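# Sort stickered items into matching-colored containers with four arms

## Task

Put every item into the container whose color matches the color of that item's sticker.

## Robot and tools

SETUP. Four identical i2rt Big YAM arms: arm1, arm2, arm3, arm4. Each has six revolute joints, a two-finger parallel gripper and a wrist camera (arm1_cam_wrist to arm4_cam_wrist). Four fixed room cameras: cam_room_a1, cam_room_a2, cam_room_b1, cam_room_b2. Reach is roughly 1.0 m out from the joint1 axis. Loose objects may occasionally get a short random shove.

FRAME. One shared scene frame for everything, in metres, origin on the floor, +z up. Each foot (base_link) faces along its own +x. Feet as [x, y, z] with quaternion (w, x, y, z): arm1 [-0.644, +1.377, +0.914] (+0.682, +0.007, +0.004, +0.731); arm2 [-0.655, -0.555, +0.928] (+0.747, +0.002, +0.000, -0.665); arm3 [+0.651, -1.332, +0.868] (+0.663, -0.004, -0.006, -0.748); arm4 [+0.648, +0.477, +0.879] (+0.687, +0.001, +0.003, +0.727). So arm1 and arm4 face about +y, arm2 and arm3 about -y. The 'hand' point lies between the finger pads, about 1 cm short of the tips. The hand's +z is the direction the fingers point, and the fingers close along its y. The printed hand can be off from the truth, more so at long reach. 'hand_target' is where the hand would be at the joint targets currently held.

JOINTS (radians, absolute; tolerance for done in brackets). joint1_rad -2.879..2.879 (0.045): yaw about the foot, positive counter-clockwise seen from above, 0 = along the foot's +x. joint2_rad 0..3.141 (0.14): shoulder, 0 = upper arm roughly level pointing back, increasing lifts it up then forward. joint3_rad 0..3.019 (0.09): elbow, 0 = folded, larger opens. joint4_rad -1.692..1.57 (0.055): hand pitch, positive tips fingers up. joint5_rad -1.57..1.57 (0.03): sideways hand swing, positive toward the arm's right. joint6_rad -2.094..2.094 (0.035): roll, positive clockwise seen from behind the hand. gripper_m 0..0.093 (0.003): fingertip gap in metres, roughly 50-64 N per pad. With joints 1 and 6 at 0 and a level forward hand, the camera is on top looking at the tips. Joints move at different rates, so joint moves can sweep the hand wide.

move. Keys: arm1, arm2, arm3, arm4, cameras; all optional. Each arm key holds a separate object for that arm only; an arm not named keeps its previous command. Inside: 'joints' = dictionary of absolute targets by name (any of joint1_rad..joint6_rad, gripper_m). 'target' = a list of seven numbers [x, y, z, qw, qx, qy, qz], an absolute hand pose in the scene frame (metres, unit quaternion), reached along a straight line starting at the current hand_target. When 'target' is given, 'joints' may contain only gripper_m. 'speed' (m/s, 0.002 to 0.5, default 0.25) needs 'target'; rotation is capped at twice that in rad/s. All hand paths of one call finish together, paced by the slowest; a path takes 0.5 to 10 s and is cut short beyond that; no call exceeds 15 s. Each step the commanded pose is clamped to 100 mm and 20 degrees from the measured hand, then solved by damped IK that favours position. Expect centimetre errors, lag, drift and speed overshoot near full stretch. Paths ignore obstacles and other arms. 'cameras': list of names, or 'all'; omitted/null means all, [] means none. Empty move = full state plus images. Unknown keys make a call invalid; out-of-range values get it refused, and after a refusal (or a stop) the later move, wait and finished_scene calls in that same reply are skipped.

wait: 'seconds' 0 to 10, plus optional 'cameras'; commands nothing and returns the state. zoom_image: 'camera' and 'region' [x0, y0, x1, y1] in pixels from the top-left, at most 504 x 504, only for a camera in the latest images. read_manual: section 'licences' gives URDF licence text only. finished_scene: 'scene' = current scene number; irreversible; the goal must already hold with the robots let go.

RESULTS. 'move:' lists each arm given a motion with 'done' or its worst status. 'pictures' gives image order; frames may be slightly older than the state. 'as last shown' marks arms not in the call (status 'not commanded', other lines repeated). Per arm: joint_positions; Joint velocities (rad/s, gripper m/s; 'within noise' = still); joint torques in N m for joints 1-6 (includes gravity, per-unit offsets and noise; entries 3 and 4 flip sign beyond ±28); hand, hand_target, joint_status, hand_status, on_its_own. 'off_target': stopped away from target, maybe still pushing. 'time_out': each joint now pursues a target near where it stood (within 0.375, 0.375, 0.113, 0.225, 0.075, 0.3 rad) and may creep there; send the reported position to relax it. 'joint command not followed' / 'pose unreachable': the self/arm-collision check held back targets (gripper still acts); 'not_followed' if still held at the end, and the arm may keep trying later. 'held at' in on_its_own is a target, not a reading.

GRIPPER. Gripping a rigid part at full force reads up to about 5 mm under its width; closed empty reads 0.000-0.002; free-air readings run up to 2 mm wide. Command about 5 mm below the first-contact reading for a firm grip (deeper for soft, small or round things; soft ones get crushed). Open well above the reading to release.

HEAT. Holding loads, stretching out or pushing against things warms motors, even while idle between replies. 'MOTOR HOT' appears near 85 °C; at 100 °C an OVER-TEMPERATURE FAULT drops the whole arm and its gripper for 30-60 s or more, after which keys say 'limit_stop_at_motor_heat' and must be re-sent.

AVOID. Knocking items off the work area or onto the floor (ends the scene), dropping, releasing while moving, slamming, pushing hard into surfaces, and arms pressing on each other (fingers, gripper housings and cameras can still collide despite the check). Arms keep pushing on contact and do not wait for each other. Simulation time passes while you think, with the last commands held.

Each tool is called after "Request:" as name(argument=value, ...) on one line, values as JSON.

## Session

Request:
move(arm1={"joints": {"joint1_rad": 1.5, "joint2_rad": 1.4, "joint3_rad": 1.45, "joint4_rad": -1.13, "joint5_rad": 0, "joint6_rad": 0, "gripper_m": 0.093}}, arm2={"joints": {"joint1_rad": -1.686, "joint2_rad": 1.4, "joint3_rad": 1.45, "joint4_rad": -1.13, "joint5_rad": 0, "joint6_rad": 0, "gripper_m": 0.093}}, arm3={"joints": {"joint1_rad": 1.69, "joint2_rad": 1.4, "joint3_rad": 1.45, "joint4_rad": -1.13, "joint5_rad": 0, "joint6_rad": 0, "gripper_m": 0.093}}, arm4={"joints": {"joint1_rad": -1.627, "joint2_rad": 1.4, "joint3_rad": 1.45, "joint4_rad": -1.13, "joint5_rad": 0, "joint6_rad": 0, "gripper_m": 0.093}}, cameras=["arm1_cam_wrist", "arm2_cam_wrist", "arm3_cam_wrist", "arm4_cam_wrist"])

Scene clock: 2.20 s.
Joint torques (N m): arm1=[-2.9 -10.52 13.03 1.48 0.08 -0.08] | arm2=[1.14 -15.44 11.73 1.92 -0.05 0.21] | arm3=[1.26 -14.39 10.5 1.05 0.11 -0.11] | arm4=[1.08 -15.27 10.5 0.96 0.08 -0.09]
Motor temperatures (°C): arm1=[21 23 27 23 21 21 21] | arm2=[23 24 27 22 22 20 23] | arm3=[24 23 24 23 24 23 23] | arm4=[22 22 24 22 24 21 24]
Heat: arm1: hottest joint3_rad 27 °C; arm2: hottest joint3_rad 27 °C; arm3: hottest joint1_rad 24 °C; arm4: hottest joint3_rad 24 °C.
move: arm1 done; arm2 done; arm3 done; arm4 done
Joint velocities: within noise
arm1.joint_positions: joint1_rad=+1.503 joint2_rad=+1.415 joint3_rad=+1.432 joint4_rad=-1.139 joint5_rad=-0.002 joint6_rad=+0.008 gripper_m=+0.09306
arm1.joint_status: all done
arm1.hand: x=-1.1577 y=+1.3762 z=+1.2223 quat_wxyz=(+0.001, +0.973, -0.003, -0.230) (m; scene frame)
arm1.hand_target: x=-1.1605 y=+1.3778 z=+1.2395 quat_wxyz=(-0.001, +0.968, -0.001, -0.250) (m; scene frame)
arm1.hand_status: not commanded
arm2.joint_positions: joint1_rad=-1.692 joint2_rad=+1.413 joint3_rad=+1.446 joint4_rad=-1.137 joint5_rad=+0.001 joint6_rad=-0.014 gripper_m=+0.09310
arm2.joint_status: all done
arm2.hand: x=-1.1776 y=-0.5534 z=+1.2350 quat_wxyz=(+0.004, -0.973, -0.005, +0.230) (m; scene frame)
arm2.hand_target: x=-1.1774 y=-0.5567 z=+1.2446 quat_wxyz=(+0.001, -0.970, -0.001, +0.242) (m; scene frame)
arm2.hand_status: not commanded
arm3.joint_positions: joint1_rad=+1.687 joint2_rad=+1.408 joint3_rad=+1.436 joint4_rad=-1.133 joint5_rad=-0.002 joint6_rad=+0.007 gripper_m=+0.09307
arm3.joint_status: all done
arm3.hand: x=+1.1703 y=-1.3296 z=+1.1744 quat_wxyz=(-0.231, -0.003, -0.973, +0.005) (m; scene frame)
arm3.hand_target: x=+1.1724 y=-1.3284 z=+1.1855 quat_wxyz=(-0.243, +0.001, -0.970, +0.007) (m; scene frame)
arm3.hand_status: not commanded
arm4.joint_positions: joint1_rad=-1.634 joint2_rad=+1.418 joint3_rad=+1.428 joint4_rad=-1.137 joint5_rad=+0.000 joint6_rad=+0.014 gripper_m=+0.09310
arm4.joint_status: all done
arm4.hand: x=+1.1681 y=+0.4746 z=+1.1735 quat_wxyz=(-0.218, -0.010, -0.976, +0.001) (m; scene frame)
arm4.hand_target: x=+1.1711 y=+0.4781 z=+1.1939 quat_wxyz=(-0.240, +0.001, -0.971, +0.002) (m; scene frame)
arm4.hand_status: not commanded
pictures: arm1_cam_wrist, arm2_cam_wrist, arm3_cam_wrist, arm4_cam_wrist
Images, in order (width x height): arm1_cam_wrist 672x504, arm2_cam_wrist 672x504, arm3_cam_wrist 672x504, arm4_cam_wrist 672x504.

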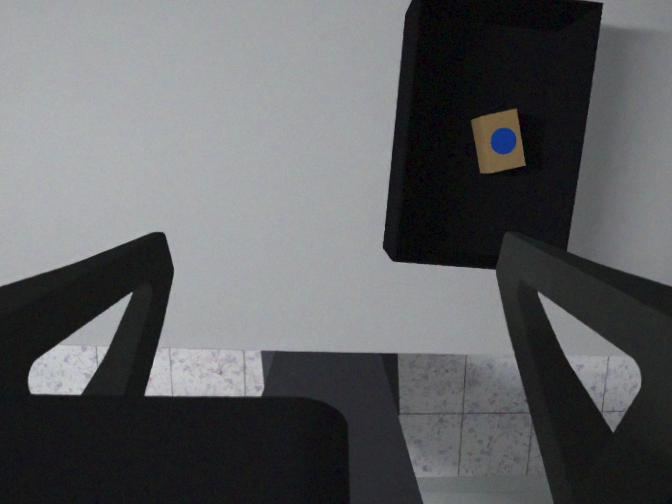

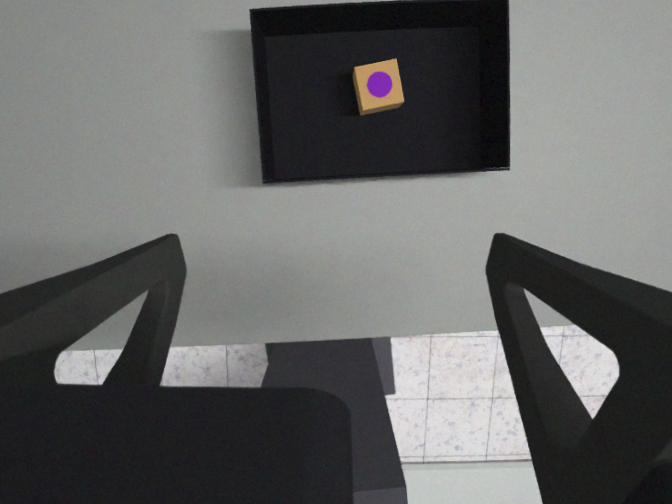

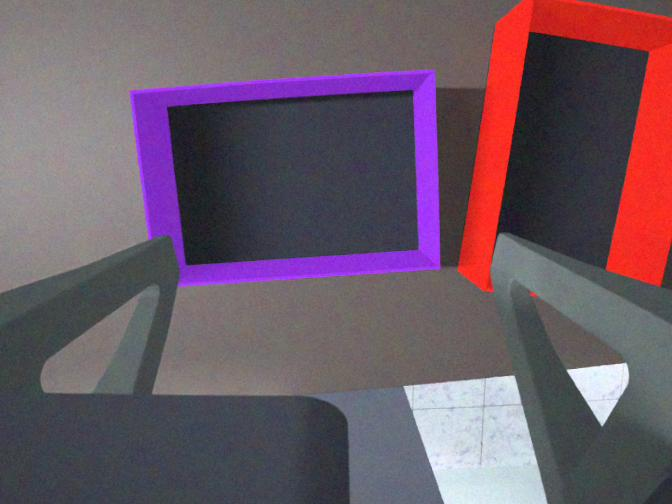

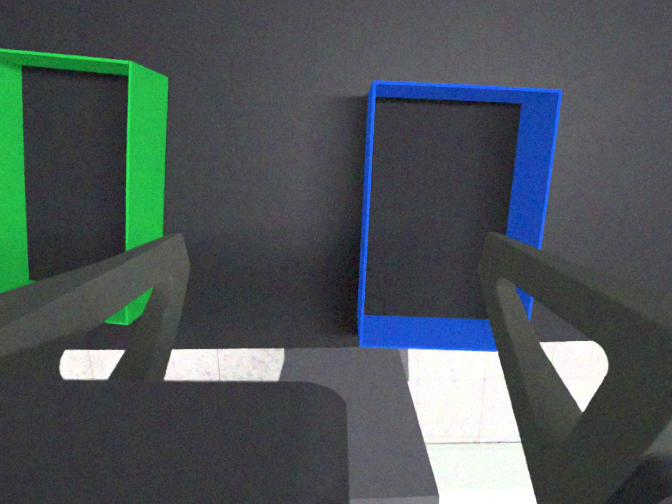

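Request:
move(arm1={"target": [-1.171, 1.596, 0.905, -0.0207, -0.9718, -0.0935, 0.2154], "speed": 0.4}, arm2={"target": [-1.262, -0.4835, 0.905, -0.0245, -0.97, -0.1105, 0.215], "speed": 0.4}, arm3={"joints": {"joint1_rad": -1.991, "joint2_rad": 0.8, "joint3_rad": 0.8, "joint4_rad": -1.134, "joint5_rad": 0, "joint6_rad": 0}}, arm4={"joints": {"joint1_rad": 0.906, "joint2_rad": 0.8, "joint3_rad": 0.8, "joint4_rad": -1.134, "joint5_rad": 0, "joint6_rad": 0}}, cameras=["arm1_cam_wrist", "arm2_cam_wrist"])

Scene clock: 27.30 s.
Joint torques (N m): arm1=[-1.85 -15.44 11.26 1.36 -0.27 -0.11] | arm2=[0.32 -19.78 10.69 2.14 -0.36 -0.09] | arm3=[0.67 -3.72 9.22 0.81 0 -0.11] | arm4=[1.08 -3.55 9.52 0.72 0.11 -0.07]
Motor temperatures (°C): arm1=[21 24 29 23 21 21 21] | arm2=[23 24 29 22 22 20 23] | arm3=[24 23 27 23 24 23 23] | arm4=[22 22 27 22 24 21 24]
Heat: arm1: hottest joint3_rad 29 °C; arm2: hottest joint3_rad 29 °C; arm3: hottest joint3_rad 27 °C; arm4: hottest joint3_rad 27 °C.
move: arm1 off_target; arm2 off_target; arm3 done; arm4 done
Joint velocities: within noise
arm1.joint_positions: joint1_rad=+1.026 joint2_rad=+1.913 joint3_rad=+1.116 joint4_rad=-0.507 joint5_rad=-0.256 joint6_rad=-0.607 gripper_m=+0.09306
arm1.joint_status: not commanded
arm1.hand: x=-1.1468 y=+1.5882 z=+0.8820 quat_wxyz=(+0.038, +0.978, +0.082, -0.186) (m; scene frame)
arm1.hand_target: x=-1.1699 y=+1.5954 z=+0.9057 quat_wxyz=(+0.021, +0.972, +0.093, -0.215) (m; scene frame)
arm1.hand_status: off_target (0.034 m and 4.2 deg from the pose sent, 0.386 m and 11.4 deg at the start)
arm2.joint_positions: joint1_rad=-1.847 joint2_rad=+1.959 joint3_rad=+1.204 joint4_rad=-0.453 joint5_rad=-0.161 joint6_rad=-0.340 gripper_m=+0.09310
arm2.joint_status: not commanded
arm2.hand: x=-1.2446 y=-0.4881 z=+0.8932 quat_wxyz=(-0.030, -0.975, -0.103, +0.193) (m; scene frame)
arm2.hand_target: x=-1.2614 y=-0.4836 z=+0.9056 quat_wxyz=(-0.024, -0.970, -0.110, +0.215) (m; scene frame)
arm2.hand_status: off_target (0.022 m and 2.8 deg from the pose sent, 0.348 m and 12.7 deg at the start)
arm3.joint_positions: joint1_rad=-1.982 joint2_rad=+0.803 joint3_rad=+0.802 joint4_rad=-1.133 joint5_rad=+0.001 joint6_rad=+0.006 gripper_m=+0.09307
arm3.joint_status: all done
arm3.hand: x=+0.3980 y=-1.1792 z=+1.0920 quat_wxyz=(+0.050, -0.942, +0.261, +0.207) (m; scene frame)
arm3.hand_target: x=+0.4000 y=-1.1773 z=+1.0920 quat_wxyz=(+0.052, -0.941, +0.262, +0.207) (m; scene frame)
arm3.hand_status: not commanded
arm4.joint_positions: joint1_rad=+0.905 joint2_rad=+0.806 joint3_rad=+0.793 joint4_rad=-1.135 joint5_rad=-0.001 joint6_rad=+0.012 gripper_m=+0.09310
arm4.joint_status: all done
arm4.hand: x=+0.4101 y=+0.6452 z=+1.1016 quat_wxyz=(-0.059, +0.930, -0.300, -0.203) (m; scene frame)
arm4.hand_target: x=+0.4090 y=+0.6458 z=+1.1066 quat_wxyz=(-0.063, +0.931, -0.293, -0.209) (m; scene frame)
arm4.hand_status: not commanded
pictures: arm1_cam_wrist, arm2_cam_wrist
Images, in order (width x height): arm1_cam_wrist 672x504, arm2_cam_wrist 672x504.

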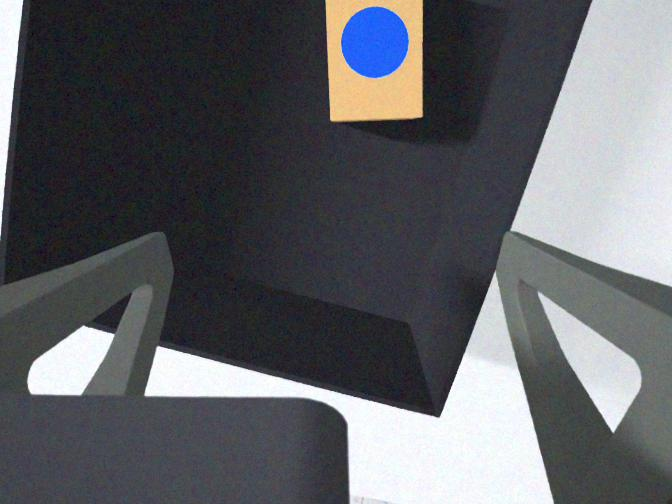

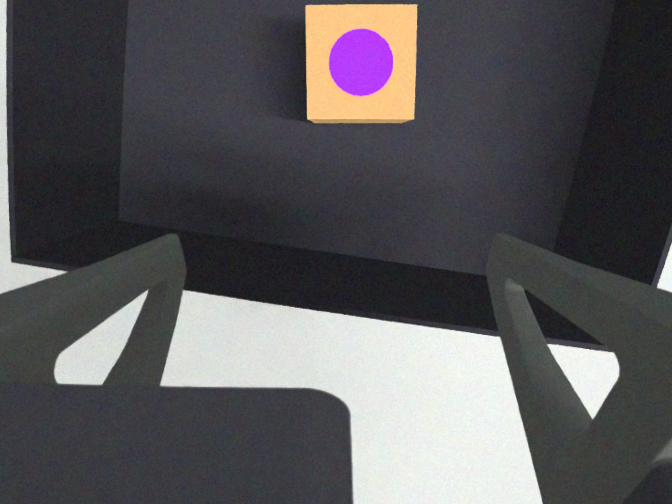

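Request:
move(arm1={"target": [-1.235, 1.594, 0.757, -0.0207, -0.9718, -0.0935, 0.2154], "speed": 0.2}, arm2={"target": [-1.325, -0.491, 0.757, -0.0245, -0.97, -0.1105, 0.215], "speed": 0.2}, cameras=["arm1_cam_wrist", "arm2_cam_wrist"])

Scene clock: 43.00 s.
Joint torques (N m): arm1=[-1.61 -16.5 10 1.59 -0.12 0.13] | arm2=[1.26 -21.25 10.71 2.14 -0.01 0.19] | arm3=[0.5 -3.72 9.21 0.83 0 -0.11] | arm4=[0.79 -3.84 9.44 0.79 0.1 -0.07]
Motor temperatures (°C): arm1=[21 24 31 23 21 21 21] | arm2=[23 25 30 22 22 20 23] | arm3=[24 23 28 23 24 23 23] | arm4=[22 22 30 22 24 21 24]
Heat: arm1: hottest joint3_rad 31 °C; arm2: hottest joint3_rad 30 °C; arm3: hottest joint3_rad 28 °C; arm4: hottest joint3_rad 30 °C.
move: arm1 off_target; arm2 off_target
Joint velocities: within noise
arm1.joint_positions: joint1_rad=+1.086 joint2_rad=+2.283 joint3_rad=+1.292 joint4_rad=-0.283 joint5_rad=-0.242 joint6_rad=-0.573 gripper_m=+0.09304
arm1.joint_status: not commanded
arm1.hand: x=-1.2120 y=+1.5833 z=+0.7461 quat_wxyz=(+0.033, +0.976, +0.095, -0.193) (m; scene frame)
arm1.hand_target: x=-1.2342 y=+1.5936 z=+0.7580 quat_wxyz=(+0.021, +0.972, +0.094, -0.216) (m; scene frame)
arm1.hand_status: off_target (0.028 m and 3.0 deg from the pose sent, 0.153 m and 4.2 deg at the start)
arm2.joint_positions: joint1_rad=-1.828 joint2_rad=+2.326 joint3_rad=+1.409 joint4_rad=-0.275 joint5_rad=-0.156 joint6_rad=-0.340 gripper_m=+0.09310
arm2.joint_status: not commanded
arm2.hand: x=-1.3052 y=-0.4898 z=+0.7570 quat_wxyz=(-0.029, -0.973, -0.113, +0.199) (m; scene frame)
arm2.hand_target: x=-1.3240 y=-0.4913 z=+0.7575 quat_wxyz=(-0.025, -0.970, -0.111, +0.215) (m; scene frame)
arm2.hand_status: off_target (0.020 m and 1.9 deg from the pose sent, 0.158 m and 2.8 deg at the start)
arm3, arm4: as last shown
pictures: arm1_cam_wrist, arm2_cam_wrist
Images, in order (width x height): arm1_cam_wrist 672x504, arm2_cam_wrist 672x504.

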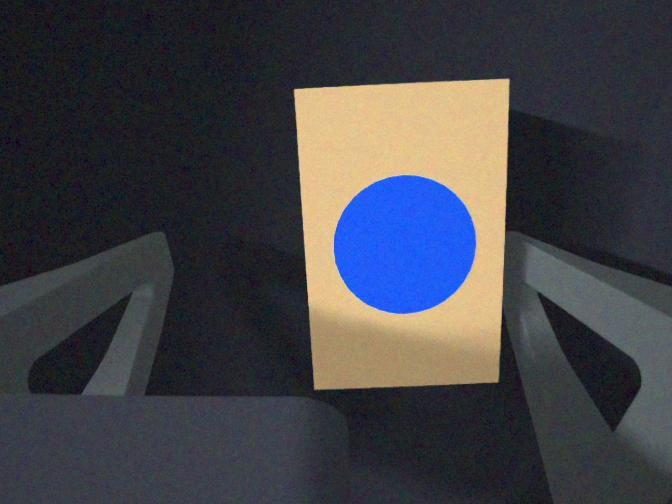

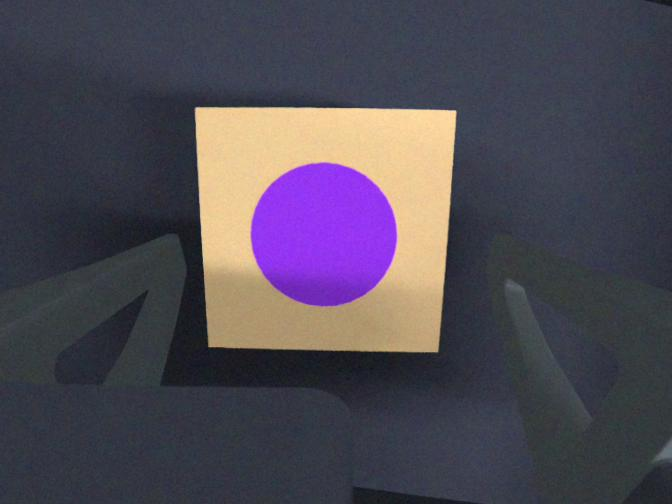

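Request:
move(arm1={"target": [-1.238, 1.611, 0.763, -0.0207, -0.9718, -0.0935, 0.2154], "speed": 0.2}, arm2={"joints": {"gripper_m": 0.038}}, cameras=["arm1_cam_wrist"])

Scene clock: 47.20 s.
Joint torques (N m): arm1=[-2.78 -17.14 10.66 0.62 -0.16 -0.06] | arm2=[1.26 -21.01 10.65 2.11 -0.08 0.19] | arm3=[0.56 -3.72 9.2 0.76 -0.01 -0.1] | arm4=[1.32 -3.96 9.42 0.84 0.08 -0.08]
Motor temperatures (°C): arm1=[21 25 31 23 21 21 21] | arm2=[23 25 30 22 22 20 23] | arm3=[24 23 28 23 24 23 23] | arm4=[22 22 30 22 24 21 24]
Heat: arm1: hottest joint3_rad 31 °C; arm2: hottest joint3_rad 30 °C; arm3: hottest joint3_rad 28 °C; arm4: hottest joint3_rad 30 °C.
move: arm1 off_target; arm2 off_target
Joint velocities: within noise
arm1.joint_positions: joint1_rad=+1.078 joint2_rad=+2.283 joint3_rad=+1.321 joint4_rad=-0.294 joint5_rad=-0.249 joint6_rad=-0.579 gripper_m=+0.09304
arm1.joint_status: not commanded
arm1.hand: x=-1.2226 y=+1.5922 z=+0.7540 quat_wxyz=(+0.031, +0.974, +0.095, -0.203) (m; scene frame)
arm1.hand_target: x=-1.2371 y=+1.6107 z=+0.7637 quat_wxyz=(+0.020, +0.972, +0.093, -0.216) (m; scene frame)
arm1.hand_status: off_target (0.026 m and 1.9 deg from the pose sent, 0.042 m and 3.0 deg at the start)
arm2.joint_positions: joint1_rad=-1.828 joint2_rad=+2.326 joint3_rad=+1.410 joint4_rad=-0.275 joint5_rad=-0.155 joint6_rad=-0.340 gripper_m=+0.05279
arm2.joint_status: gripper_m off_target (ended at +0.05282, target +0.03800)
arm2.hand: x=-1.3057 y=-0.4895 z=+0.7573 quat_wxyz=(-0.028, -0.973, -0.113, +0.200) (m; scene frame)
arm2.hand_target: x=-1.3241 y=-0.4912 z=+0.7576 quat_wxyz=(-0.025, -0.970, -0.111, +0.215) (m; scene frame)
arm2.hand_status: not commanded
arm3, arm4: as last shown
pictures: arm1_cam_wrist
Images, in order (width x height): arm1_cam_wrist 672x504.

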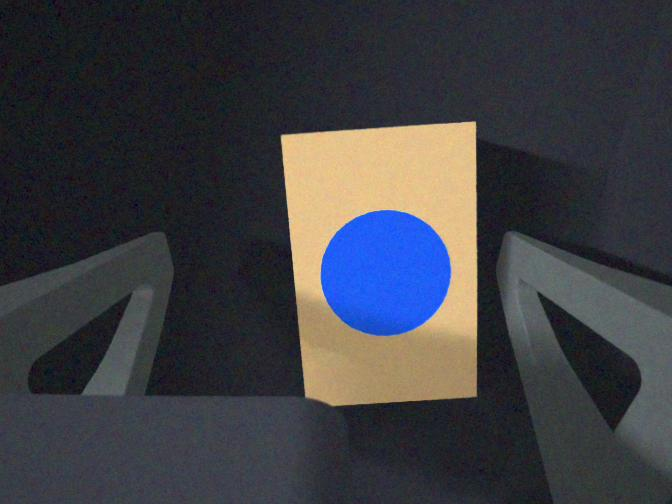

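Request:
move(arm1={"joints": {"gripper_m": 0.028}}, arm2={"target": [-1.22, -0.485, 0.94, -0.0245, -0.97, -0.1105, 0.215], "speed": 0.35}, cameras=["arm1_cam_wrist"])

Request:
move(arm1={"target": [-1.14, 1.57, 0.94, -0.0207, -0.9718, -0.0935, 0.2154], "speed": 0.35}, arm2={"joints": {"joint1_rad": 0.925, "joint2_rad": 0.8, "joint3_rad": 0.8, "joint4_rad": -1.134, "joint5_rad": 0, "joint6_rad": 0}}, cameras=["arm1_cam_wrist"])

Scene clock: 53.63 s.
Joint torques (N m): arm1=[-2.32 -16.97 10.69 0.68 -0.15 -0.04] | arm2=[0.26 -16.32 8.44 1.17 -0.34 -0.08] | arm3=[0.73 -3.72 9.2 0.8 -0.01 -0.1] | arm4=[0.73 -3.49 9.4 0.66 0.12 -0.07]
Motor temperatures (°C): arm1=[21 25 31 23 21 21 21] | arm2=[23 26 31 22 22 20 23] | arm3=[24 23 28 23 24 23 23] | arm4=[22 22 31 22 24 21 24]
Heat: arm1: hottest joint3_rad 31 °C; arm2: hottest joint3_rad 31 °C; arm3: hottest joint3_rad 28 °C; arm4: hottest joint3_rad 31 °C.
move: arm1 off_target; arm2 off_target
Joint velocities: within noise
arm1.joint_positions: joint1_rad=+1.070 joint2_rad=+2.283 joint3_rad=+1.322 joint4_rad=-0.294 joint5_rad=-0.249 joint6_rad=-0.580 gripper_m=+0.04343
arm1.joint_status: gripper_m off_target (ended at +0.04346, target +0.02800)
arm1.hand: x=-1.2213 y=+1.5971 z=+0.7542 quat_wxyz=(+0.030, +0.974, +0.092, -0.203) (m; scene frame)
arm1.hand_target: x=-1.2371 y=+1.6107 z=+0.7637 quat_wxyz=(+0.020, +0.972, +0.093, -0.215) (m; scene frame)
arm1.hand_status: not commanded
arm2.joint_positions: joint1_rad=-1.857 joint2_rad=+1.795 joint3_rad=+1.125 joint4_rad=-0.456 joint5_rad=-0.166 joint6_rad=-0.350 gripper_m=+0.05279
arm2.joint_status: not commanded
arm2.hand: x=-1.2282 y=-0.4860 z=+0.9552 quat_wxyz=(-0.020, -0.967, -0.106, +0.232) (m; scene frame)
arm2.hand_target: x=-1.2198 y=-0.4850 z=+0.9404 quat_wxyz=(-0.025, -0.970, -0.110, +0.215) (m; scene frame)
arm2.hand_status: off_target (0.017 m and 2.1 deg from the pose sent, 0.202 m and 1.8 deg at the start)
arm3, arm4: as last shown
pictures: arm1_cam_wrist
Images, in order (width x height): arm1_cam_wrist 672x504.

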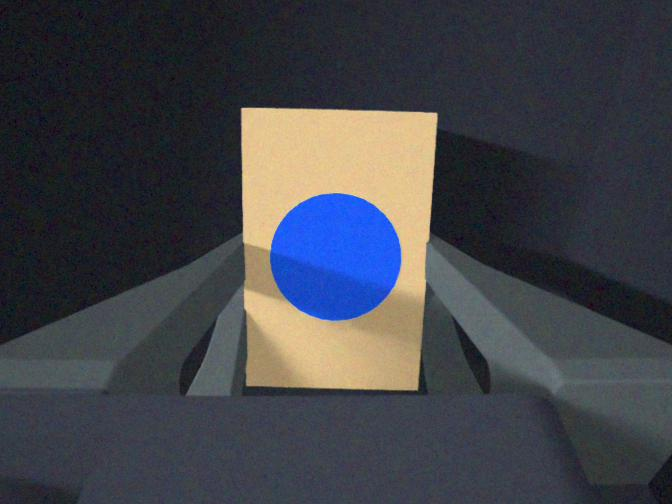

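Scene clock: 56.07 s.
Joint torques (N m): arm1=[-2.9 -11.11 9.01 0.72 -0.16 -0.07] | arm2=[1.03 -4.6 10.44 1.16 0.12 0.21] | arm3=[0.62 -3.6 9.18 0.81 0.01 -0.12] | arm4=[0.97 -4.31 9.4 0.76 0.1 -0.05]
Motor temperatures (°C): arm1=[21 25 31 23 21 21 21] | arm2=[23 26 31 22 22 20 23] | arm3=[24 23 28 23 24 23 23] | arm4=[22 22 31 22 24 21 24]
Heat: arm1: hottest joint3_rad 31 °C; arm2: hottest joint3_rad 31 °C; arm3: hottest joint3_rad 28 °C; arm4: hottest joint3_rad 31 °C.
move: arm1 done; arm2 done
Joint velocities: within noise
arm1.joint_positions: joint1_rad=+1.063 joint2_rad=+1.746 joint3_rad=+1.053 joint4_rad=-0.520 joint5_rad=-0.250 joint6_rad=-0.588 gripper_m=+0.04343
arm1.joint_status: not commanded
arm1.hand: x=-1.1433 y=+1.5655 z=+0.9445 quat_wxyz=(+0.018, +0.970, +0.095, -0.221) (m; scene frame)
arm1.hand_target: x=-1.1400 y=+1.5698 z=+0.9400 quat_wxyz=(+0.021, +0.972, +0.094, -0.215) (m; scene frame)
arm1.hand_status: done (0.007 m and 0.8 deg from the pose sent, 0.205 m and 1.8 deg at the start)
arm2.joint_positions: joint1_rad=+0.922 joint2_rad=+0.805 joint3_rad=+0.811 joint4_rad=-1.122 joint5_rad=-0.003 joint6_rad=-0.015 gripper_m=+0.05278
arm2.joint_status: all done
arm2.hand: x=-0.3984 y=-0.7070 z=+1.1598 quat_wxyz=(-0.218, -0.249, -0.942, +0.057) (m; scene frame)
arm2.hand_target: x=-0.4031 y=-0.7040 z=+1.1547 quat_wxyz=(-0.209, -0.256, -0.942, +0.055) (m; scene frame)
arm2.hand_status: not commanded
arm3, arm4: as last shown
pictures: arm1_cam_wrist
Images, in order (width x height): arm1_cam_wrist 672x504.

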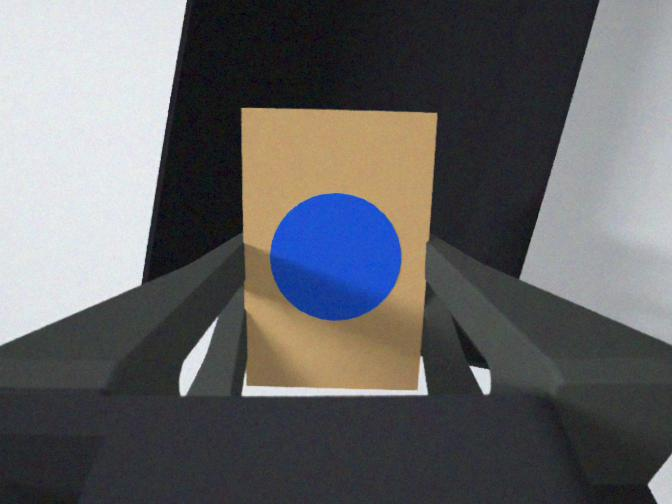

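Request:
move(arm1={"joints": {"joint1_rad": -2.24, "joint2_rad": 0.8, "joint3_rad": 0.8, "joint4_rad": -1.134, "joint5_rad": 0, "joint6_rad": 0}}, arm2={"target": [-0.01, -0.938, 1.11, 0.2088, 0.256, 0.9422, -0.0567], "speed": 0.4}, cameras=[])

Request:
move(arm1={"target": [0.0, 0.93, 1.11, 0.2065, 0.2919, 0.9316, -0.0647], "speed": 0.4}, arm2={"target": [0, -0.938, 1.02, 0.2088, 0.256, 0.9422, -0.0567], "speed": 0.25}, cameras=["arm1_cam_wrist", "arm2_cam_wrist"])

Scene clock: 67.47 s.
Joint torques (N m): arm1=[-2.2 -1.44 11.9 0.58 -0.05 0.08] | arm2=[0.56 -22.83 16.75 1.05 0.14 0.16] | arm3=[0.67 -3.72 9.2 0.79 -0.01 -0.12] | arm4=[1.03 -3.72 9.48 0.8 0.13 -0.05]
Motor temperatures (°C): arm1=[21 25 32 23 21 21 22] | arm2=[23 26 32 22 22 20 24] | arm3=[24 23 28 23 24 23 23] | arm4=[22 22 32 22 24 21 24]
Heat: arm1: hottest joint3_rad 32 °C; arm2: hottest joint3_rad 32 °C; arm3: hottest joint3_rad 28 °C; arm4: hottest joint3_rad 32 °C.
move: arm1 done; arm2 off_target
Joint velocities: within noise
arm1.joint_positions: joint1_rad=-2.235 joint2_rad=+0.806 joint3_rad=+0.793 joint4_rad=-1.124 joint5_rad=+0.002 joint6_rad=-0.007 gripper_m=+0.04341
arm1.joint_status: all done
arm1.hand: x=-0.3975 y=+1.2112 z=+1.1326 quat_wxyz=(-0.198, -0.283, -0.936, +0.066) (m; scene frame)
arm1.hand_target: x=-0.3991 y=+1.2109 z=+1.1364 quat_wxyz=(-0.199, -0.289, -0.934, +0.065) (m; scene frame)
arm1.hand_status: not commanded
arm2.joint_positions: joint1_rad=+0.922 joint2_rad=+2.056 joint3_rad=+1.938 joint4_rad=-1.055 joint5_rad=-0.002 joint6_rad=-0.015 gripper_m=+0.05278
arm2.joint_status: not commanded
arm2.hand: x=-0.0233 y=-0.9275 z=+1.0902 quat_wxyz=(-0.191, -0.251, -0.948, +0.051) (m; scene frame)
arm2.hand_target: x=-0.0113 y=-0.9372 z=+1.1101 quat_wxyz=(-0.210, -0.256, -0.942, +0.057) (m; scene frame)
arm2.hand_status: off_target (0.026 m and 2.3 deg from the pose sent, 0.455 m and 1.3 deg at the start)
arm3, arm4: as last shown
pictures: none
No camera images: "cameras" was empty.

Scene clock: 69.70 s.
Joint torques (N m): arm1=[-2.14 -20.01 17.46 0.77 -0.02 0.15] | arm2=[1.08 -22.95 10.4 2.47 0.15 0.21] | arm3=[0.67 -3.66 9.24 0.79 0 -0.11] | arm4=[0.79 -3.55 9.31 0.76 0.1 -0.08]
Motor temperatures (°C): arm1=[21 25 32 23 21 21 22] | arm2=[23 26 32 22 22 20 24] | arm3=[24 23 28 23 24 23 23] | arm4=[22 22 32 22 24 21 24]
Heat: arm1: hottest joint3_rad 32 °C; arm2: hottest joint3_rad 32 °C; arm3: hottest joint3_rad 28 °C; arm4: hottest joint3_rad 32 °C.
move: arm1 off_target; arm2 off_target
Joint velocities: within noise
arm1.joint_positions: joint1_rad=-2.239 joint2_rad=+2.165 joint3_rad=+2.156 joint4_rad=-1.167 joint5_rad=-0.005 joint6_rad=-0.007 gripper_m=+0.04341
arm1.joint_status: not commanded
arm1.hand: x=-0.0077 y=+0.9450 z=+1.0785 quat_wxyz=(-0.180, -0.285, -0.940, +0.057) (m; scene frame)
arm1.hand_target: x=-0.0017 y=+0.9311 z=+1.1102 quat_wxyz=(-0.207, -0.292, -0.931, +0.065) (m; scene frame)
arm1.hand_status: off_target (0.036 m and 3.4 deg from the pose sent, 0.487 m and 1.5 deg at the start)
arm2.joint_positions: joint1_rad=+0.922 joint2_rad=+2.120 joint3_rad=+1.897 joint4_rad=-0.900 joint5_rad=+0.002 joint6_rad=-0.013 gripper_m=+0.05278
arm2.joint_status: not commanded
arm2.hand: x=-0.0035 y=-0.9396 z=+1.0402 quat_wxyz=(-0.214, -0.250, -0.942, +0.059) (m; scene frame)
arm2.hand_target: x=-0.0006 y=-0.9377 z=+1.0202 quat_wxyz=(-0.209, -0.256, -0.942, +0.057) (m; scene frame)
arm2.hand_status: off_target (0.021 m and 0.9 deg from the pose sent, 0.075 m and 2.3 deg at the start)
arm3, arm4: as last shown
pictures: arm1_cam_wrist, arm2_cam_wrist
Images, in order (width x height): arm1_cam_wrist 672x504, arm2_cam_wrist 672x504.

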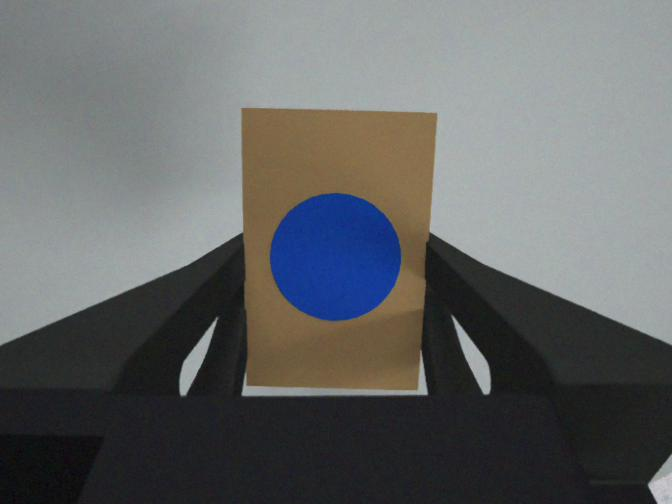

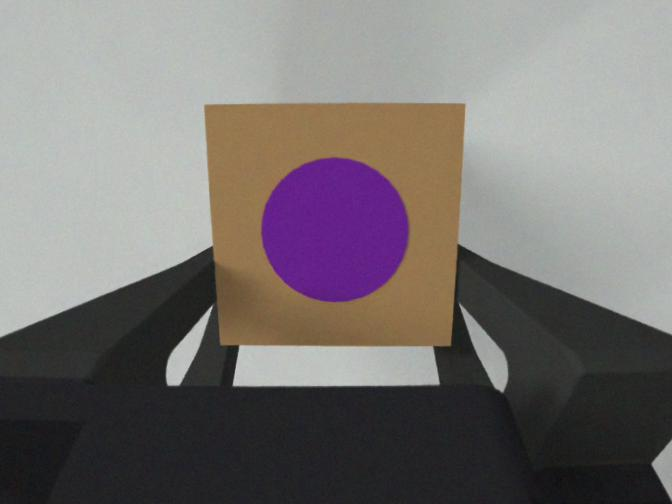

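Request:
move(arm1={"target": [0.005, 0.922, 1.045, 0.2065, 0.2919, 0.9316, -0.0647], "speed": 0.15}, arm2={"target": [0, -0.938, 1.0, 0.2088, 0.256, 0.9422, -0.0567], "speed": 0.15}, cameras=[])

Scene clock: 74.47 s.
Joint torques (N m): arm1=[-2.61 -21.25 11.99 1.65 -0.05 0.09] | arm2=[1.26 -22.01 9.99 2.44 0.12 0.2] | arm3=[0.73 -3.66 9.2 0.79 0 -0.1] | arm4=[0.79 -3.6 9.43 0.75 0.1 -0.09]
Motor temperatures (°C): arm1=[21 25 32 23 21 21 22] | arm2=[23 26 32 22 22 20 24] | arm3=[24 23 28 23 24 23 23] | arm4=[22 22 32 22 24 21 24]
Heat: arm1: hottest joint3_rad 32 °C; arm2: hottest joint3_rad 32 °C; arm3: hottest joint3_rad 28 °C; arm4: hottest joint3_rad 32 °C.
move: arm1 off_target; arm2 off_target
Joint velocities: within noise
arm1.joint_positions: joint1_rad=-2.244 joint2_rad=+2.210 joint3_rad=+2.125 joint4_rad=-1.061 joint5_rad=-0.007 joint6_rad=-0.007 gripper_m=+0.04341
arm1.joint_status: not commanded
arm1.hand: x=+0.0042 y=+0.9322 z=+1.0400 quat_wxyz=(-0.194, -0.287, -0.936, +0.061) (m; scene frame)
arm1.hand_target: x=+0.0048 y=+0.9222 z=+1.0450 quat_wxyz=(-0.206, -0.292, -0.932, +0.065) (m; scene frame)
arm1.hand_status: off_target (0.011 m and 1.7 deg from the pose sent, 0.043 m and 3.4 deg at the start)
arm2.joint_positions: joint1_rad=+0.922 joint2_rad=+2.126 joint3_rad=+1.873 joint4_rad=-0.855 joint5_rad=+0.002 joint6_rad=-0.011 gripper_m=+0.05278
arm2.joint_status: not commanded
arm2.hand: x=-0.0015 y=-0.9408 z=+1.0293 quat_wxyz=(-0.221, -0.251, -0.940, +0.061) (m; scene frame)
arm2.hand_target: x=-0.0010 y=-0.9375 z=+1.0004 quat_wxyz=(-0.209, -0.256, -0.942, +0.057) (m; scene frame)
arm2.hand_status: off_target (0.029 m and 1.6 deg from the pose sent, 0.040 m and 0.9 deg at the start)
arm3, arm4: as last shown
pictures: none
No camera images: "cameras" was empty.

Request:
move(arm1={"target": [0.005, 0.922, 1.022, 0.2065, 0.2919, 0.9316, -0.0647], "speed": 0.15}, arm2={"joints": {"gripper_m": 0.093}}, cameras=[])

Request:
move(arm2={"target": [-0.06, -0.905, 1.12, 0.2088, 0.256, 0.9422, -0.0567], "speed": 0.3}, cameras=["arm2_cam_wrist"])

Scene clock: 80.47 s.
Joint torques (N m): arm1=[-2.49 -20.31 11.54 1.84 -0.04 0.06] | arm2=[1.2 -21.95 10.02 2.45 0.14 0.19] | arm3=[0.62 -3.72 9.18 0.83 -0.01 -0.1] | arm4=[0.67 -3.78 9.4 0.73 0.11 -0.11]
Motor temperatures (°C): arm1=[21 26 33 23 21 21 22] | arm2=[23 27 32 22 22 20 24] | arm3=[24 23 28 23 24 23 23] | arm4=[22 22 33 22 24 21 24]
Heat: arm1: hottest joint3_rad 33 °C; arm2: hottest joint3_rad 32 °C; arm3: hottest joint3_rad 28 °C; arm4: hottest joint3_rad 33 °C.
move: arm1 done; arm2 done
Joint velocities: within noise
arm1.joint_positions: joint1_rad=-2.244 joint2_rad=+2.211 joint3_rad=+2.085 joint4_rad=-1.007 joint5_rad=-0.007 joint6_rad=-0.007 gripper_m=+0.04341
arm1.joint_status: not commanded
arm1.hand: x=+0.0049 y=+0.9312 z=+1.0255 quat_wxyz=(-0.200, -0.286, -0.935, +0.063) (m; scene frame)
arm1.hand_target: x=+0.0047 y=+0.9220 z=+1.0219 quat_wxyz=(-0.206, -0.292, -0.932, +0.065) (m; scene frame)
arm1.hand_status: done (0.010 m and 1.1 deg from the pose sent, 0.021 m and 1.6 deg at the start)
arm2.joint_positions: joint1_rad=+0.922 joint2_rad=+2.126 joint3_rad=+1.873 joint4_rad=-0.855 joint5_rad=+0.002 joint6_rad=-0.011 gripper_m=+0.09293
arm2.joint_status: all done
arm2.hand: x=-0.0015 y=-0.9408 z=+1.0293 quat_wxyz=(-0.221, -0.251, -0.940, +0.061) (m; scene frame)
arm2.hand_target: x=-0.0010 y=-0.9375 z=+1.0004 quat_wxyz=(-0.209, -0.256, -0.942, +0.057) (m; scene frame)
arm2.hand_status: not commanded
arm3.joint_positions: joint1_rad=-1.982 joint2_rad=+0.803 joint3_rad=+0.802 joint4_rad=-1.133 joint5_rad=+0.001 joint6_rad=+0.006 gripper_m=+0.09307
arm3.joint_status: not commanded
arm3.hand: x=+0.3980 y=-1.1792 z=+1.0920 quat_wxyz=(+0.050, -0.942, +0.261, +0.207) (m; scene frame)
arm3.hand_target: x=+0.4000 y=-1.1773 z=+1.0920 quat_wxyz=(+0.052, -0.941, +0.262, +0.207) (m; scene frame)
arm3.hand_status: not commanded
arm4.joint_positions: joint1_rad=+0.905 joint2_rad=+0.806 joint3_rad=+0.793 joint4_rad=-1.135 joint5_rad=-0.001 joint6_rad=+0.012 gripper_m=+0.09310
arm4.joint_status: not commanded
arm4.hand: x=+0.4101 y=+0.6452 z=+1.1016 quat_wxyz=(-0.059, +0.930, -0.300, -0.203) (m; scene frame)
arm4.hand_target: x=+0.4090 y=+0.6458 z=+1.1066 quat_wxyz=(-0.063, +0.931, -0.293, -0.209) (m; scene frame)
arm4.hand_status: not commanded
pictures: none
No camera images: "cameras" was empty.

Scene clock: 81.70 s.
Joint torques (N m): arm1=[-2.55 -20.78 11.43 1.68 -0.1 0.06] | arm2=[1.03 -19.25 10.41 1.14 0.1 0.18] | arm3=[0.73 -3.72 9.2 0.81 -0.01 -0.11] | arm4=[1.03 -3.6 9.36 0.69 0.11 -0.07]
Motor temperatures (°C): arm1=[21 26 33 23 21 21 22] | arm2=[23 27 32 22 22 20 24] | arm3=[24 23 28 23 24 23 23] | arm4=[22 22 33 22 24 21 24]
Heat: arm1: hottest joint3_rad 33 °C; arm2: hottest joint3_rad 32 °C; arm3: hottest joint3_rad 28 °C; arm4: hottest joint3_rad 33 °C.
move: arm2 off_target
Joint velocities: within noise
arm1, arm3, arm4: as last shown
arm2.joint_positions: joint1_rad=+0.922 joint2_rad=+1.869 joint3_rad=+1.771 joint4_rad=-0.983 joint5_rad=+0.002 joint6_rad=-0.011 gripper_m=+0.09293
arm2.joint_status: not commanded
arm2.hand: x=-0.0578 y=-0.9082 z=+1.1462 quat_wxyz=(-0.234, -0.250, -0.937, +0.064) (m; scene frame)
arm2.hand_target: x=-0.0605 y=-0.9048 z=+1.1204 quat_wxyz=(-0.209, -0.256, -0.942, +0.057) (m; scene frame)
arm2.hand_status: off_target (0.026 m and 3.1 deg from the pose sent, 0.114 m and 1.6 deg at the start)
pictures: arm2_cam_wrist
Images, in order (width x height): arm2_cam_wrist 672x504.

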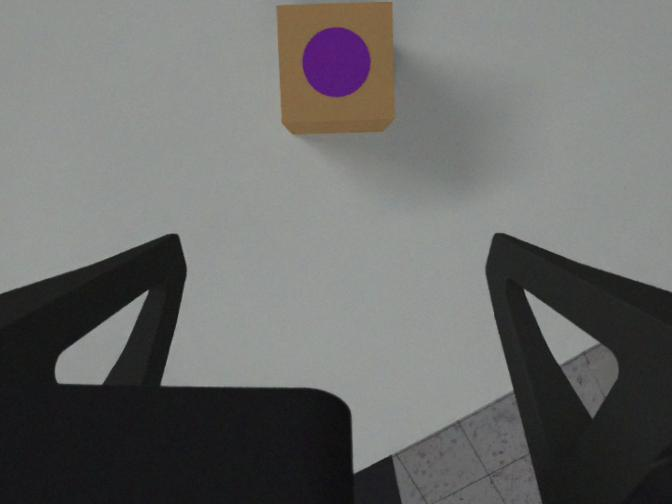

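Request:
move(arm1={"target": [0.005, 0.922, 1.01, 0.2065, 0.2919, 0.9316, -0.0647], "speed": 0.15}, arm2={"target": [-0.40, -0.704, 1.15, 0.2088, 0.256, 0.9422, -0.0567], "speed": 0.4}, arm3={"target": [0.07, -0.982, 1.15, 0.0578, -0.9408, 0.2609, 0.2085], "speed": 0.4}, cameras=["arm3_cam_wrist"])

Request:
move(arm1={"joints": {"gripper_m": 0.093}}, cameras=[])

Request:
move(arm1={"target": [-0.05, 0.965, 1.13, 0.2065, 0.2919, 0.9316, -0.0647], "speed": 0.3}, cameras=["arm1_cam_wrist"])

Scene clock: 92.80 s.
Joint torques (N m): arm1=[-2.84 -19.66 10.43 1.77 0.02 0.05] | arm2=[1.55 -3.25 10.5 1.1 0.14 0.23] | arm3=[1.26 -21.6 13.91 0.42 0.13 -0.08] | arm4=[0.85 -3.49 9.44 0.81 0.11 -0.1]
Motor temperatures (°C): arm1=[21 26 34 23 21 21 22] | arm2=[23 27 31 22 22 20 23] | arm3=[24 23 29 23 24 23 23] | arm4=[22 22 33 22 24 21 24]
Heat: arm1: hottest joint3_rad 34 °C; arm2: hottest joint3_rad 31 °C; arm3: hottest joint3_rad 29 °C; arm4: hottest joint3_rad 33 °C.
move: arm1 off_target; arm2 off_target; arm3 off_target
Joint velocities: within noise
arm1.joint_positions: joint1_rad=-2.244 joint2_rad=+2.211 joint3_rad=+2.077 joint4_rad=-0.982 joint5_rad=-0.008 joint6_rad=-0.007 gripper_m=+0.04341
arm1.joint_status: not commanded
arm1.hand: x=+0.0080 y=+0.9293 z=+1.0244 quat_wxyz=(-0.209, -0.286, -0.933, +0.065) (m; scene frame)
arm1.hand_target: x=+0.0047 y=+0.9222 z=+1.0101 quat_wxyz=(-0.206, -0.292, -0.932, +0.065) (m; scene frame)
arm1.hand_status: off_target (0.016 m and 0.8 deg from the pose sent, 0.018 m and 1.1 deg at the start)
arm2.joint_positions: joint1_rad=+0.925 joint2_rad=+0.798 joint3_rad=+0.803 joint4_rad=-1.104 joint5_rad=+0.005 joint6_rad=-0.007 gripper_m=+0.09293
arm2.joint_status: not commanded
arm2.hand: x=-0.3975 y=-0.7084 z=+1.1598 quat_wxyz=(-0.225, -0.252, -0.939, +0.062) (m; scene frame)
arm2.hand_target: x=-0.4001 y=-0.7041 z=+1.1502 quat_wxyz=(-0.209, -0.256, -0.942, +0.057) (m; scene frame)
arm2.hand_status: off_target (0.011 m and 2.0 deg from the pose sent, 0.398 m and 3.1 deg at the start)
arm3.joint_positions: joint1_rad=-1.982 joint2_rad=+1.840 joint3_rad=+1.869 joint4_rad=-1.203 joint5_rad=+0.011 joint6_rad=+0.006 gripper_m=+0.09307
arm3.joint_status: not commanded
arm3.hand: x=+0.0789 y=-0.9888 z=+1.1237 quat_wxyz=(+0.050, -0.945, +0.263, +0.186) (m; scene frame)
arm3.hand_target: x=+0.0712 y=-0.9826 z=+1.1499 quat_wxyz=(+0.058, -0.941, +0.261, +0.209) (m; scene frame)
arm3.hand_status: off_target (0.029 m and 2.7 deg from the pose sent, 0.387 m and 0.9 deg at the start)
arm4: as last shown
pictures: arm3_cam_wrist
Images, in order (width x height): arm3_cam_wrist 672x504.

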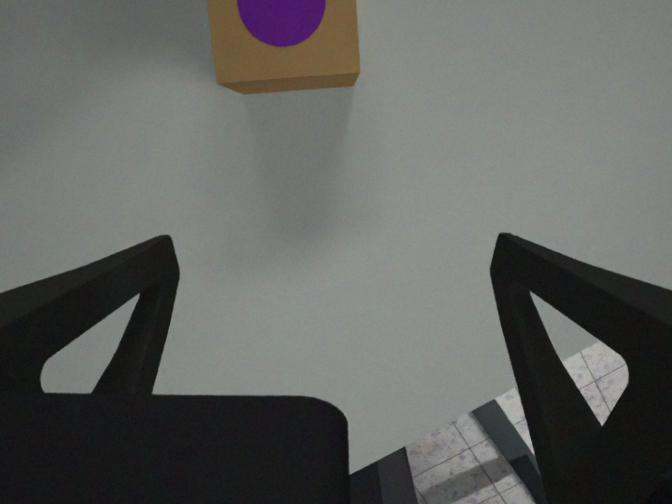

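Scene clock: 93.40 s.
Joint torques (N m): arm1=[-3.02 -20.01 11.4 1.7 -0.03 0.07] | arm2=[1.55 -3.25 10.48 1.1 0.15 0.22] | arm3=[1.32 -21.36 13.96 0.42 0.13 -0.09] | arm4=[1.03 -3.49 9.47 0.77 0.11 -0.07]
Motor temperatures (°C): arm1=[21 26 34 23 21 21 22] | arm2=[23 27 31 22 22 20 23] | arm3=[24 23 29 23 24 23 23] | arm4=[22 22 33 22 24 21 24]
Heat: arm1: hottest joint3_rad 34 °C; arm2: hottest joint3_rad 31 °C; arm3: hottest joint3_rad 29 °C; arm4: hottest joint3_rad 33 °C.
move: arm1 done
Joint velocities: within noise
arm1.joint_positions: joint1_rad=-2.244 joint2_rad=+2.211 joint3_rad=+2.066 joint4_rad=-0.979 joint5_rad=-0.008 joint6_rad=-0.007 gripper_m=+0.09297
arm1.joint_status: all done
arm1.hand: x=+0.0061 y=+0.9306 z=+1.0196 quat_wxyz=(-0.205, -0.286, -0.934, +0.064) (m; scene frame)
arm1.hand_target: x=+0.0046 y=+0.9223 z=+1.0102 quat_wxyz=(-0.206, -0.292, -0.932, +0.065) (m; scene frame)
arm1.hand_status: not commanded
arm2, arm3, arm4: as last shown
arm2.joint_positions: joint1_rad=+0.925 joint2_rad=+0.798 joint3_rad=+0.803 joint4_rad=-1.104 joint5_rad=+0.005 joint6_rad=-0.006 gripper_m=+0.09293
pictures: none
No camera images: "cameras" was empty.

Scene clock: 94.77 s.
Joint torques (N m): arm1=[-2.67 -17.73 12.11 0.8 0.06 0.1] | arm2=[1.44 -3.37 10.48 1.1 0.15 0.22] | arm3=[1.38 -21.48 13.91 0.4 0.12 -0.08] | arm4=[0.97 -4.01 9.33 0.76 0.11 -0.05]
Motor temperatures (°C): arm1=[21 26 34 23 21 21 22] | arm2=[23 27 31 22 22 20 23] | arm3=[24 24 29 23 24 23 23] | arm4=[22 22 33 22 24 21 24]
Heat: arm1: hottest joint3_rad 34 °C; arm2: hottest joint3_rad 31 °C; arm3: hottest joint3_rad 29 °C; arm4: hottest joint3_rad 33 °C.
move: arm1 done
Joint velocities: within noise
arm1.joint_positions: joint1_rad=-2.244 joint2_rad=+1.954 joint3_rad=+1.942 joint4_rad=-1.094 joint5_rad=-0.008 joint6_rad=-0.007 gripper_m=+0.09297
arm1.joint_status: not commanded
arm1.hand: x=-0.0482 y=+0.9691 z=+1.1356 quat_wxyz=(-0.213, -0.285, -0.932, +0.067) (m; scene frame)
arm1.hand_target: x=-0.0501 y=+0.9650 z=+1.1299 quat_wxyz=(-0.207, -0.292, -0.932, +0.065) (m; scene frame)
arm1.hand_status: done (0.007 m and 1.1 deg from the pose sent, 0.129 m and 0.8 deg at the start)
arm2, arm3, arm4: as last shown
pictures: arm1_cam_wrist
Images, in order (width x height): arm1_cam_wrist 672x504.

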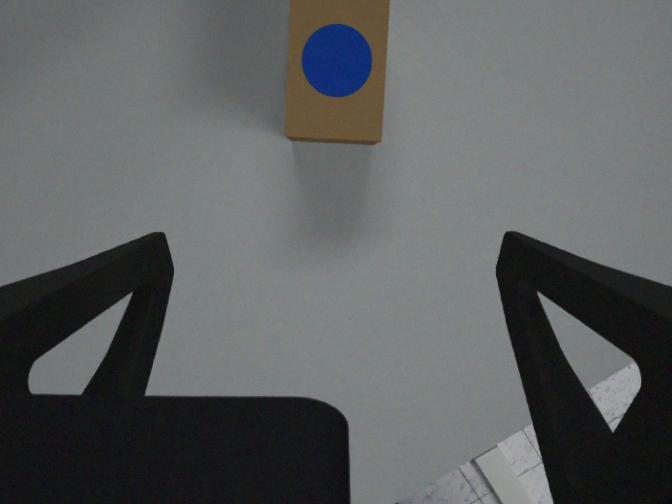

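Request:
move(arm1={"target":[-0.4,1.21,1.137,0.2065,0.2919,0.9316,-0.0647],"speed":0.4}, arm4={"target":[0.075,0.885,1.15,0.0654,-0.9306,0.2952,0.2063],"speed":0.4}, arm3={"target":[-0.016,-0.951,1.056,0.0578,-0.9408,0.2609,0.2085],"speed":0.2}, cameras=["arm3_cam_wrist","arm4_cam_wrist"])

Scene clock: 132.13 s.
Joint torques (N m): arm1=[-2.26 -0.32 11.92 0.65 0.05 0.12] | arm2=[1.67 -3.25 10.48 1.14 0.15 0.22] | arm3=[2.37 -24.41 13.87 1.11 0.13 0.03] | arm4=[0.79 -21.01 12.77 0.39 0.21 -0.11]
Motor temperatures (°C): arm1=[21 26 33 23 21 21 21] | arm2=[23 25 32 22 22 20 23] | arm3=[24 26 35 23 24 23 23] | arm4=[22 22 34 22 24 21 24]
Heat: arm1: hottest joint3_rad 33 °C; arm2: hottest joint3_rad 32 °C; arm3: hottest joint3_rad 35 °C; arm4: hottest joint3_rad 34 °C.
move: arm1 done; arm3 off_target; arm4 off_target
Joint velocities: within noise
arm1.joint_positions: joint1_rad=-2.244 joint2_rad=+0.782 joint3_rad=+0.788 joint4_rad=-1.113 joint5_rad=-0.008 joint6_rad=-0.007 gripper_m=+0.09297
arm1.joint_status: not commanded
arm1.hand: x=-0.3985 y=+1.2110 z=+1.1377 quat_wxyz=(-0.213, -0.285, -0.932, +0.066) (m; scene frame)
arm1.hand_target: x=-0.4000 y=+1.2100 z=+1.1371 quat_wxyz=(-0.207, -0.292, -0.932, +0.065) (m; scene frame)
arm1.hand_status: done (0.002 m and 1.0 deg from the pose sent, 0.426 m and 1.1 deg at the start)
arm2: as last shown
arm3.joint_positions: joint1_rad=-1.974 joint2_rad=+2.107 joint3_rad=+2.058 joint4_rad=-1.131 joint5_rad=+0.020 joint6_rad=+0.016 gripper_m=+0.09307
arm3.joint_status: not commanded
arm3.hand: x=+0.0042 y=-0.9515 z=+1.0366 quat_wxyz=(+0.052, -0.946, +0.264, +0.183) (m; scene frame)
arm3.hand_target: x=-0.0145 y=-0.9518 z=+1.0564 quat_wxyz=(+0.058, -0.941, +0.261, +0.209) (m; scene frame)
arm3.hand_status: off_target (0.028 m and 3.1 deg from the pose sent, 0.123 m and 2.7 deg at the start)
arm4.joint_positions: joint1_rad=+0.905 joint2_rad=+1.916 joint3_rad=+1.957 joint4_rad=-1.206 joint5_rad=+0.001 joint6_rad=+0.012 gripper_m=+0.09310
arm4.joint_status: not commanded
arm4.hand: x=+0.0816 y=+0.8753 z=+1.1341 quat_wxyz=(-0.058, +0.932, -0.300, -0.194) (m; scene frame)
arm4.hand_target: x=+0.0758 y=+0.8845 z=+1.1500 quat_wxyz=(-0.066, +0.930, -0.295, -0.207) (m; scene frame)
arm4.hand_status: off_target (0.020 m and 1.8 deg from the pose sent, 0.415 m and 1.0 deg at the start)
pictures: arm3_cam_wrist, arm4_cam_wrist
Images, in order (width x height): arm3_cam_wrist 672x504, arm4_cam_wrist 672x504.

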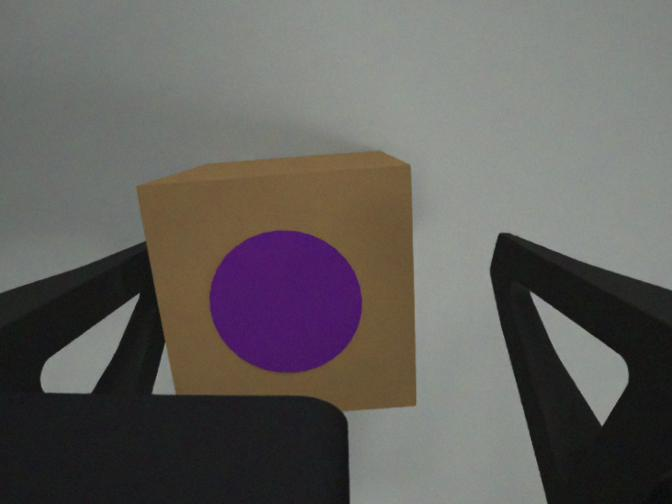

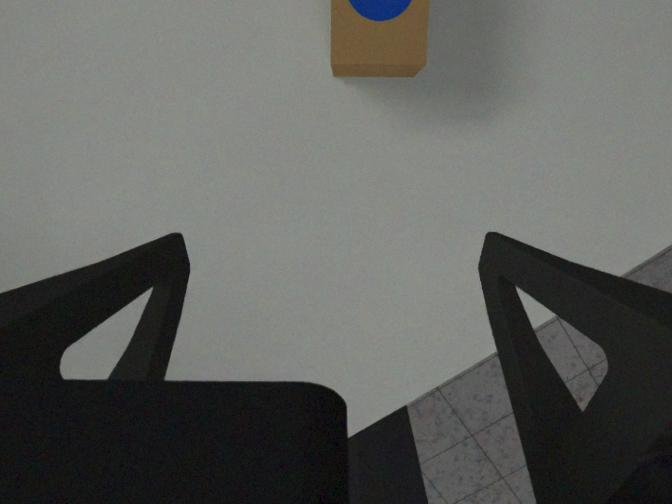

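Request:
move(arm3={"joints":{"gripper_m":0.038}}, arm4={"target":[-0.001,0.962,1.040,0.0654,-0.9306,0.2952,0.2063],"speed":0.22}, cameras=["arm4_cam_wrist"])

Scene clock: 146.97 s.
Joint torques (N m): arm1=[-2.2 0.26 11.78 0.73 0.06 0.12] | arm2=[1.55 -3.31 10.48 1.13 0.14 0.21] | arm3=[2.49 -24.23 13.91 1.18 0.11 0.03] | arm4=[0.85 -26.4 12.56 0.27 -0.04 -0.11]
Motor temperatures (°C): arm1=[21 26 34 23 21 21 21] | arm2=[23 25 33 22 22 20 23] | arm3=[24 27 35 23 24 23 23] | arm4=[22 24 36 22 24 21 24]
Heat: arm1: hottest joint3_rad 34 °C; arm2: hottest joint3_rad 33 °C; arm3: hottest joint3_rad 35 °C; arm4: hottest joint3_rad 36 °C.
move: arm3 off_target; arm4 off_target
Joint velocities: within noise
arm1, arm2: as last shown
arm3.joint_positions: joint1_rad=-1.973 joint2_rad=+2.107 joint3_rad=+2.058 joint4_rad=-1.131 joint5_rad=+0.021 joint6_rad=+0.017 gripper_m=+0.05318
arm3.joint_status: gripper_m off_target (ended at +0.05321, target +0.03800)
arm3.hand: x=+0.0040 y=-0.9519 z=+1.0366 quat_wxyz=(+0.052, -0.945, +0.264, +0.183) (m; scene frame)
arm3.hand_target: x=-0.0147 y=-0.9520 z=+1.0564 quat_wxyz=(+0.058, -0.941, +0.261, +0.209) (m; scene frame)
arm3.hand_status: not commanded
arm4.joint_positions: joint1_rad=+0.877 joint2_rad=+2.283 joint3_rad=+2.279 joint4_rad=-1.160 joint5_rad=-0.002 joint6_rad=-0.012 gripper_m=+0.09310
arm4.joint_status: not commanded
arm4.hand: x=+0.0058 y=+0.9543 z=+1.0260 quat_wxyz=(-0.061, +0.932, -0.302, -0.194) (m; scene frame)
arm4.hand_target: x=-0.0002 y=+0.9616 z=+1.0400 quat_wxyz=(-0.066, +0.930, -0.295, -0.207) (m; scene frame)
arm4.hand_status: off_target (0.017 m and 1.7 deg from the pose sent, 0.152 m and 1.8 deg at the start)
pictures: arm4_cam_wrist
Images, in order (width x height): arm4_cam_wrist 672x504.

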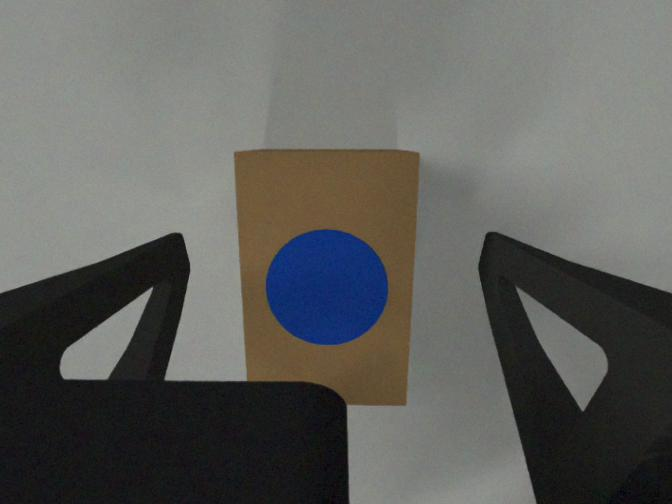

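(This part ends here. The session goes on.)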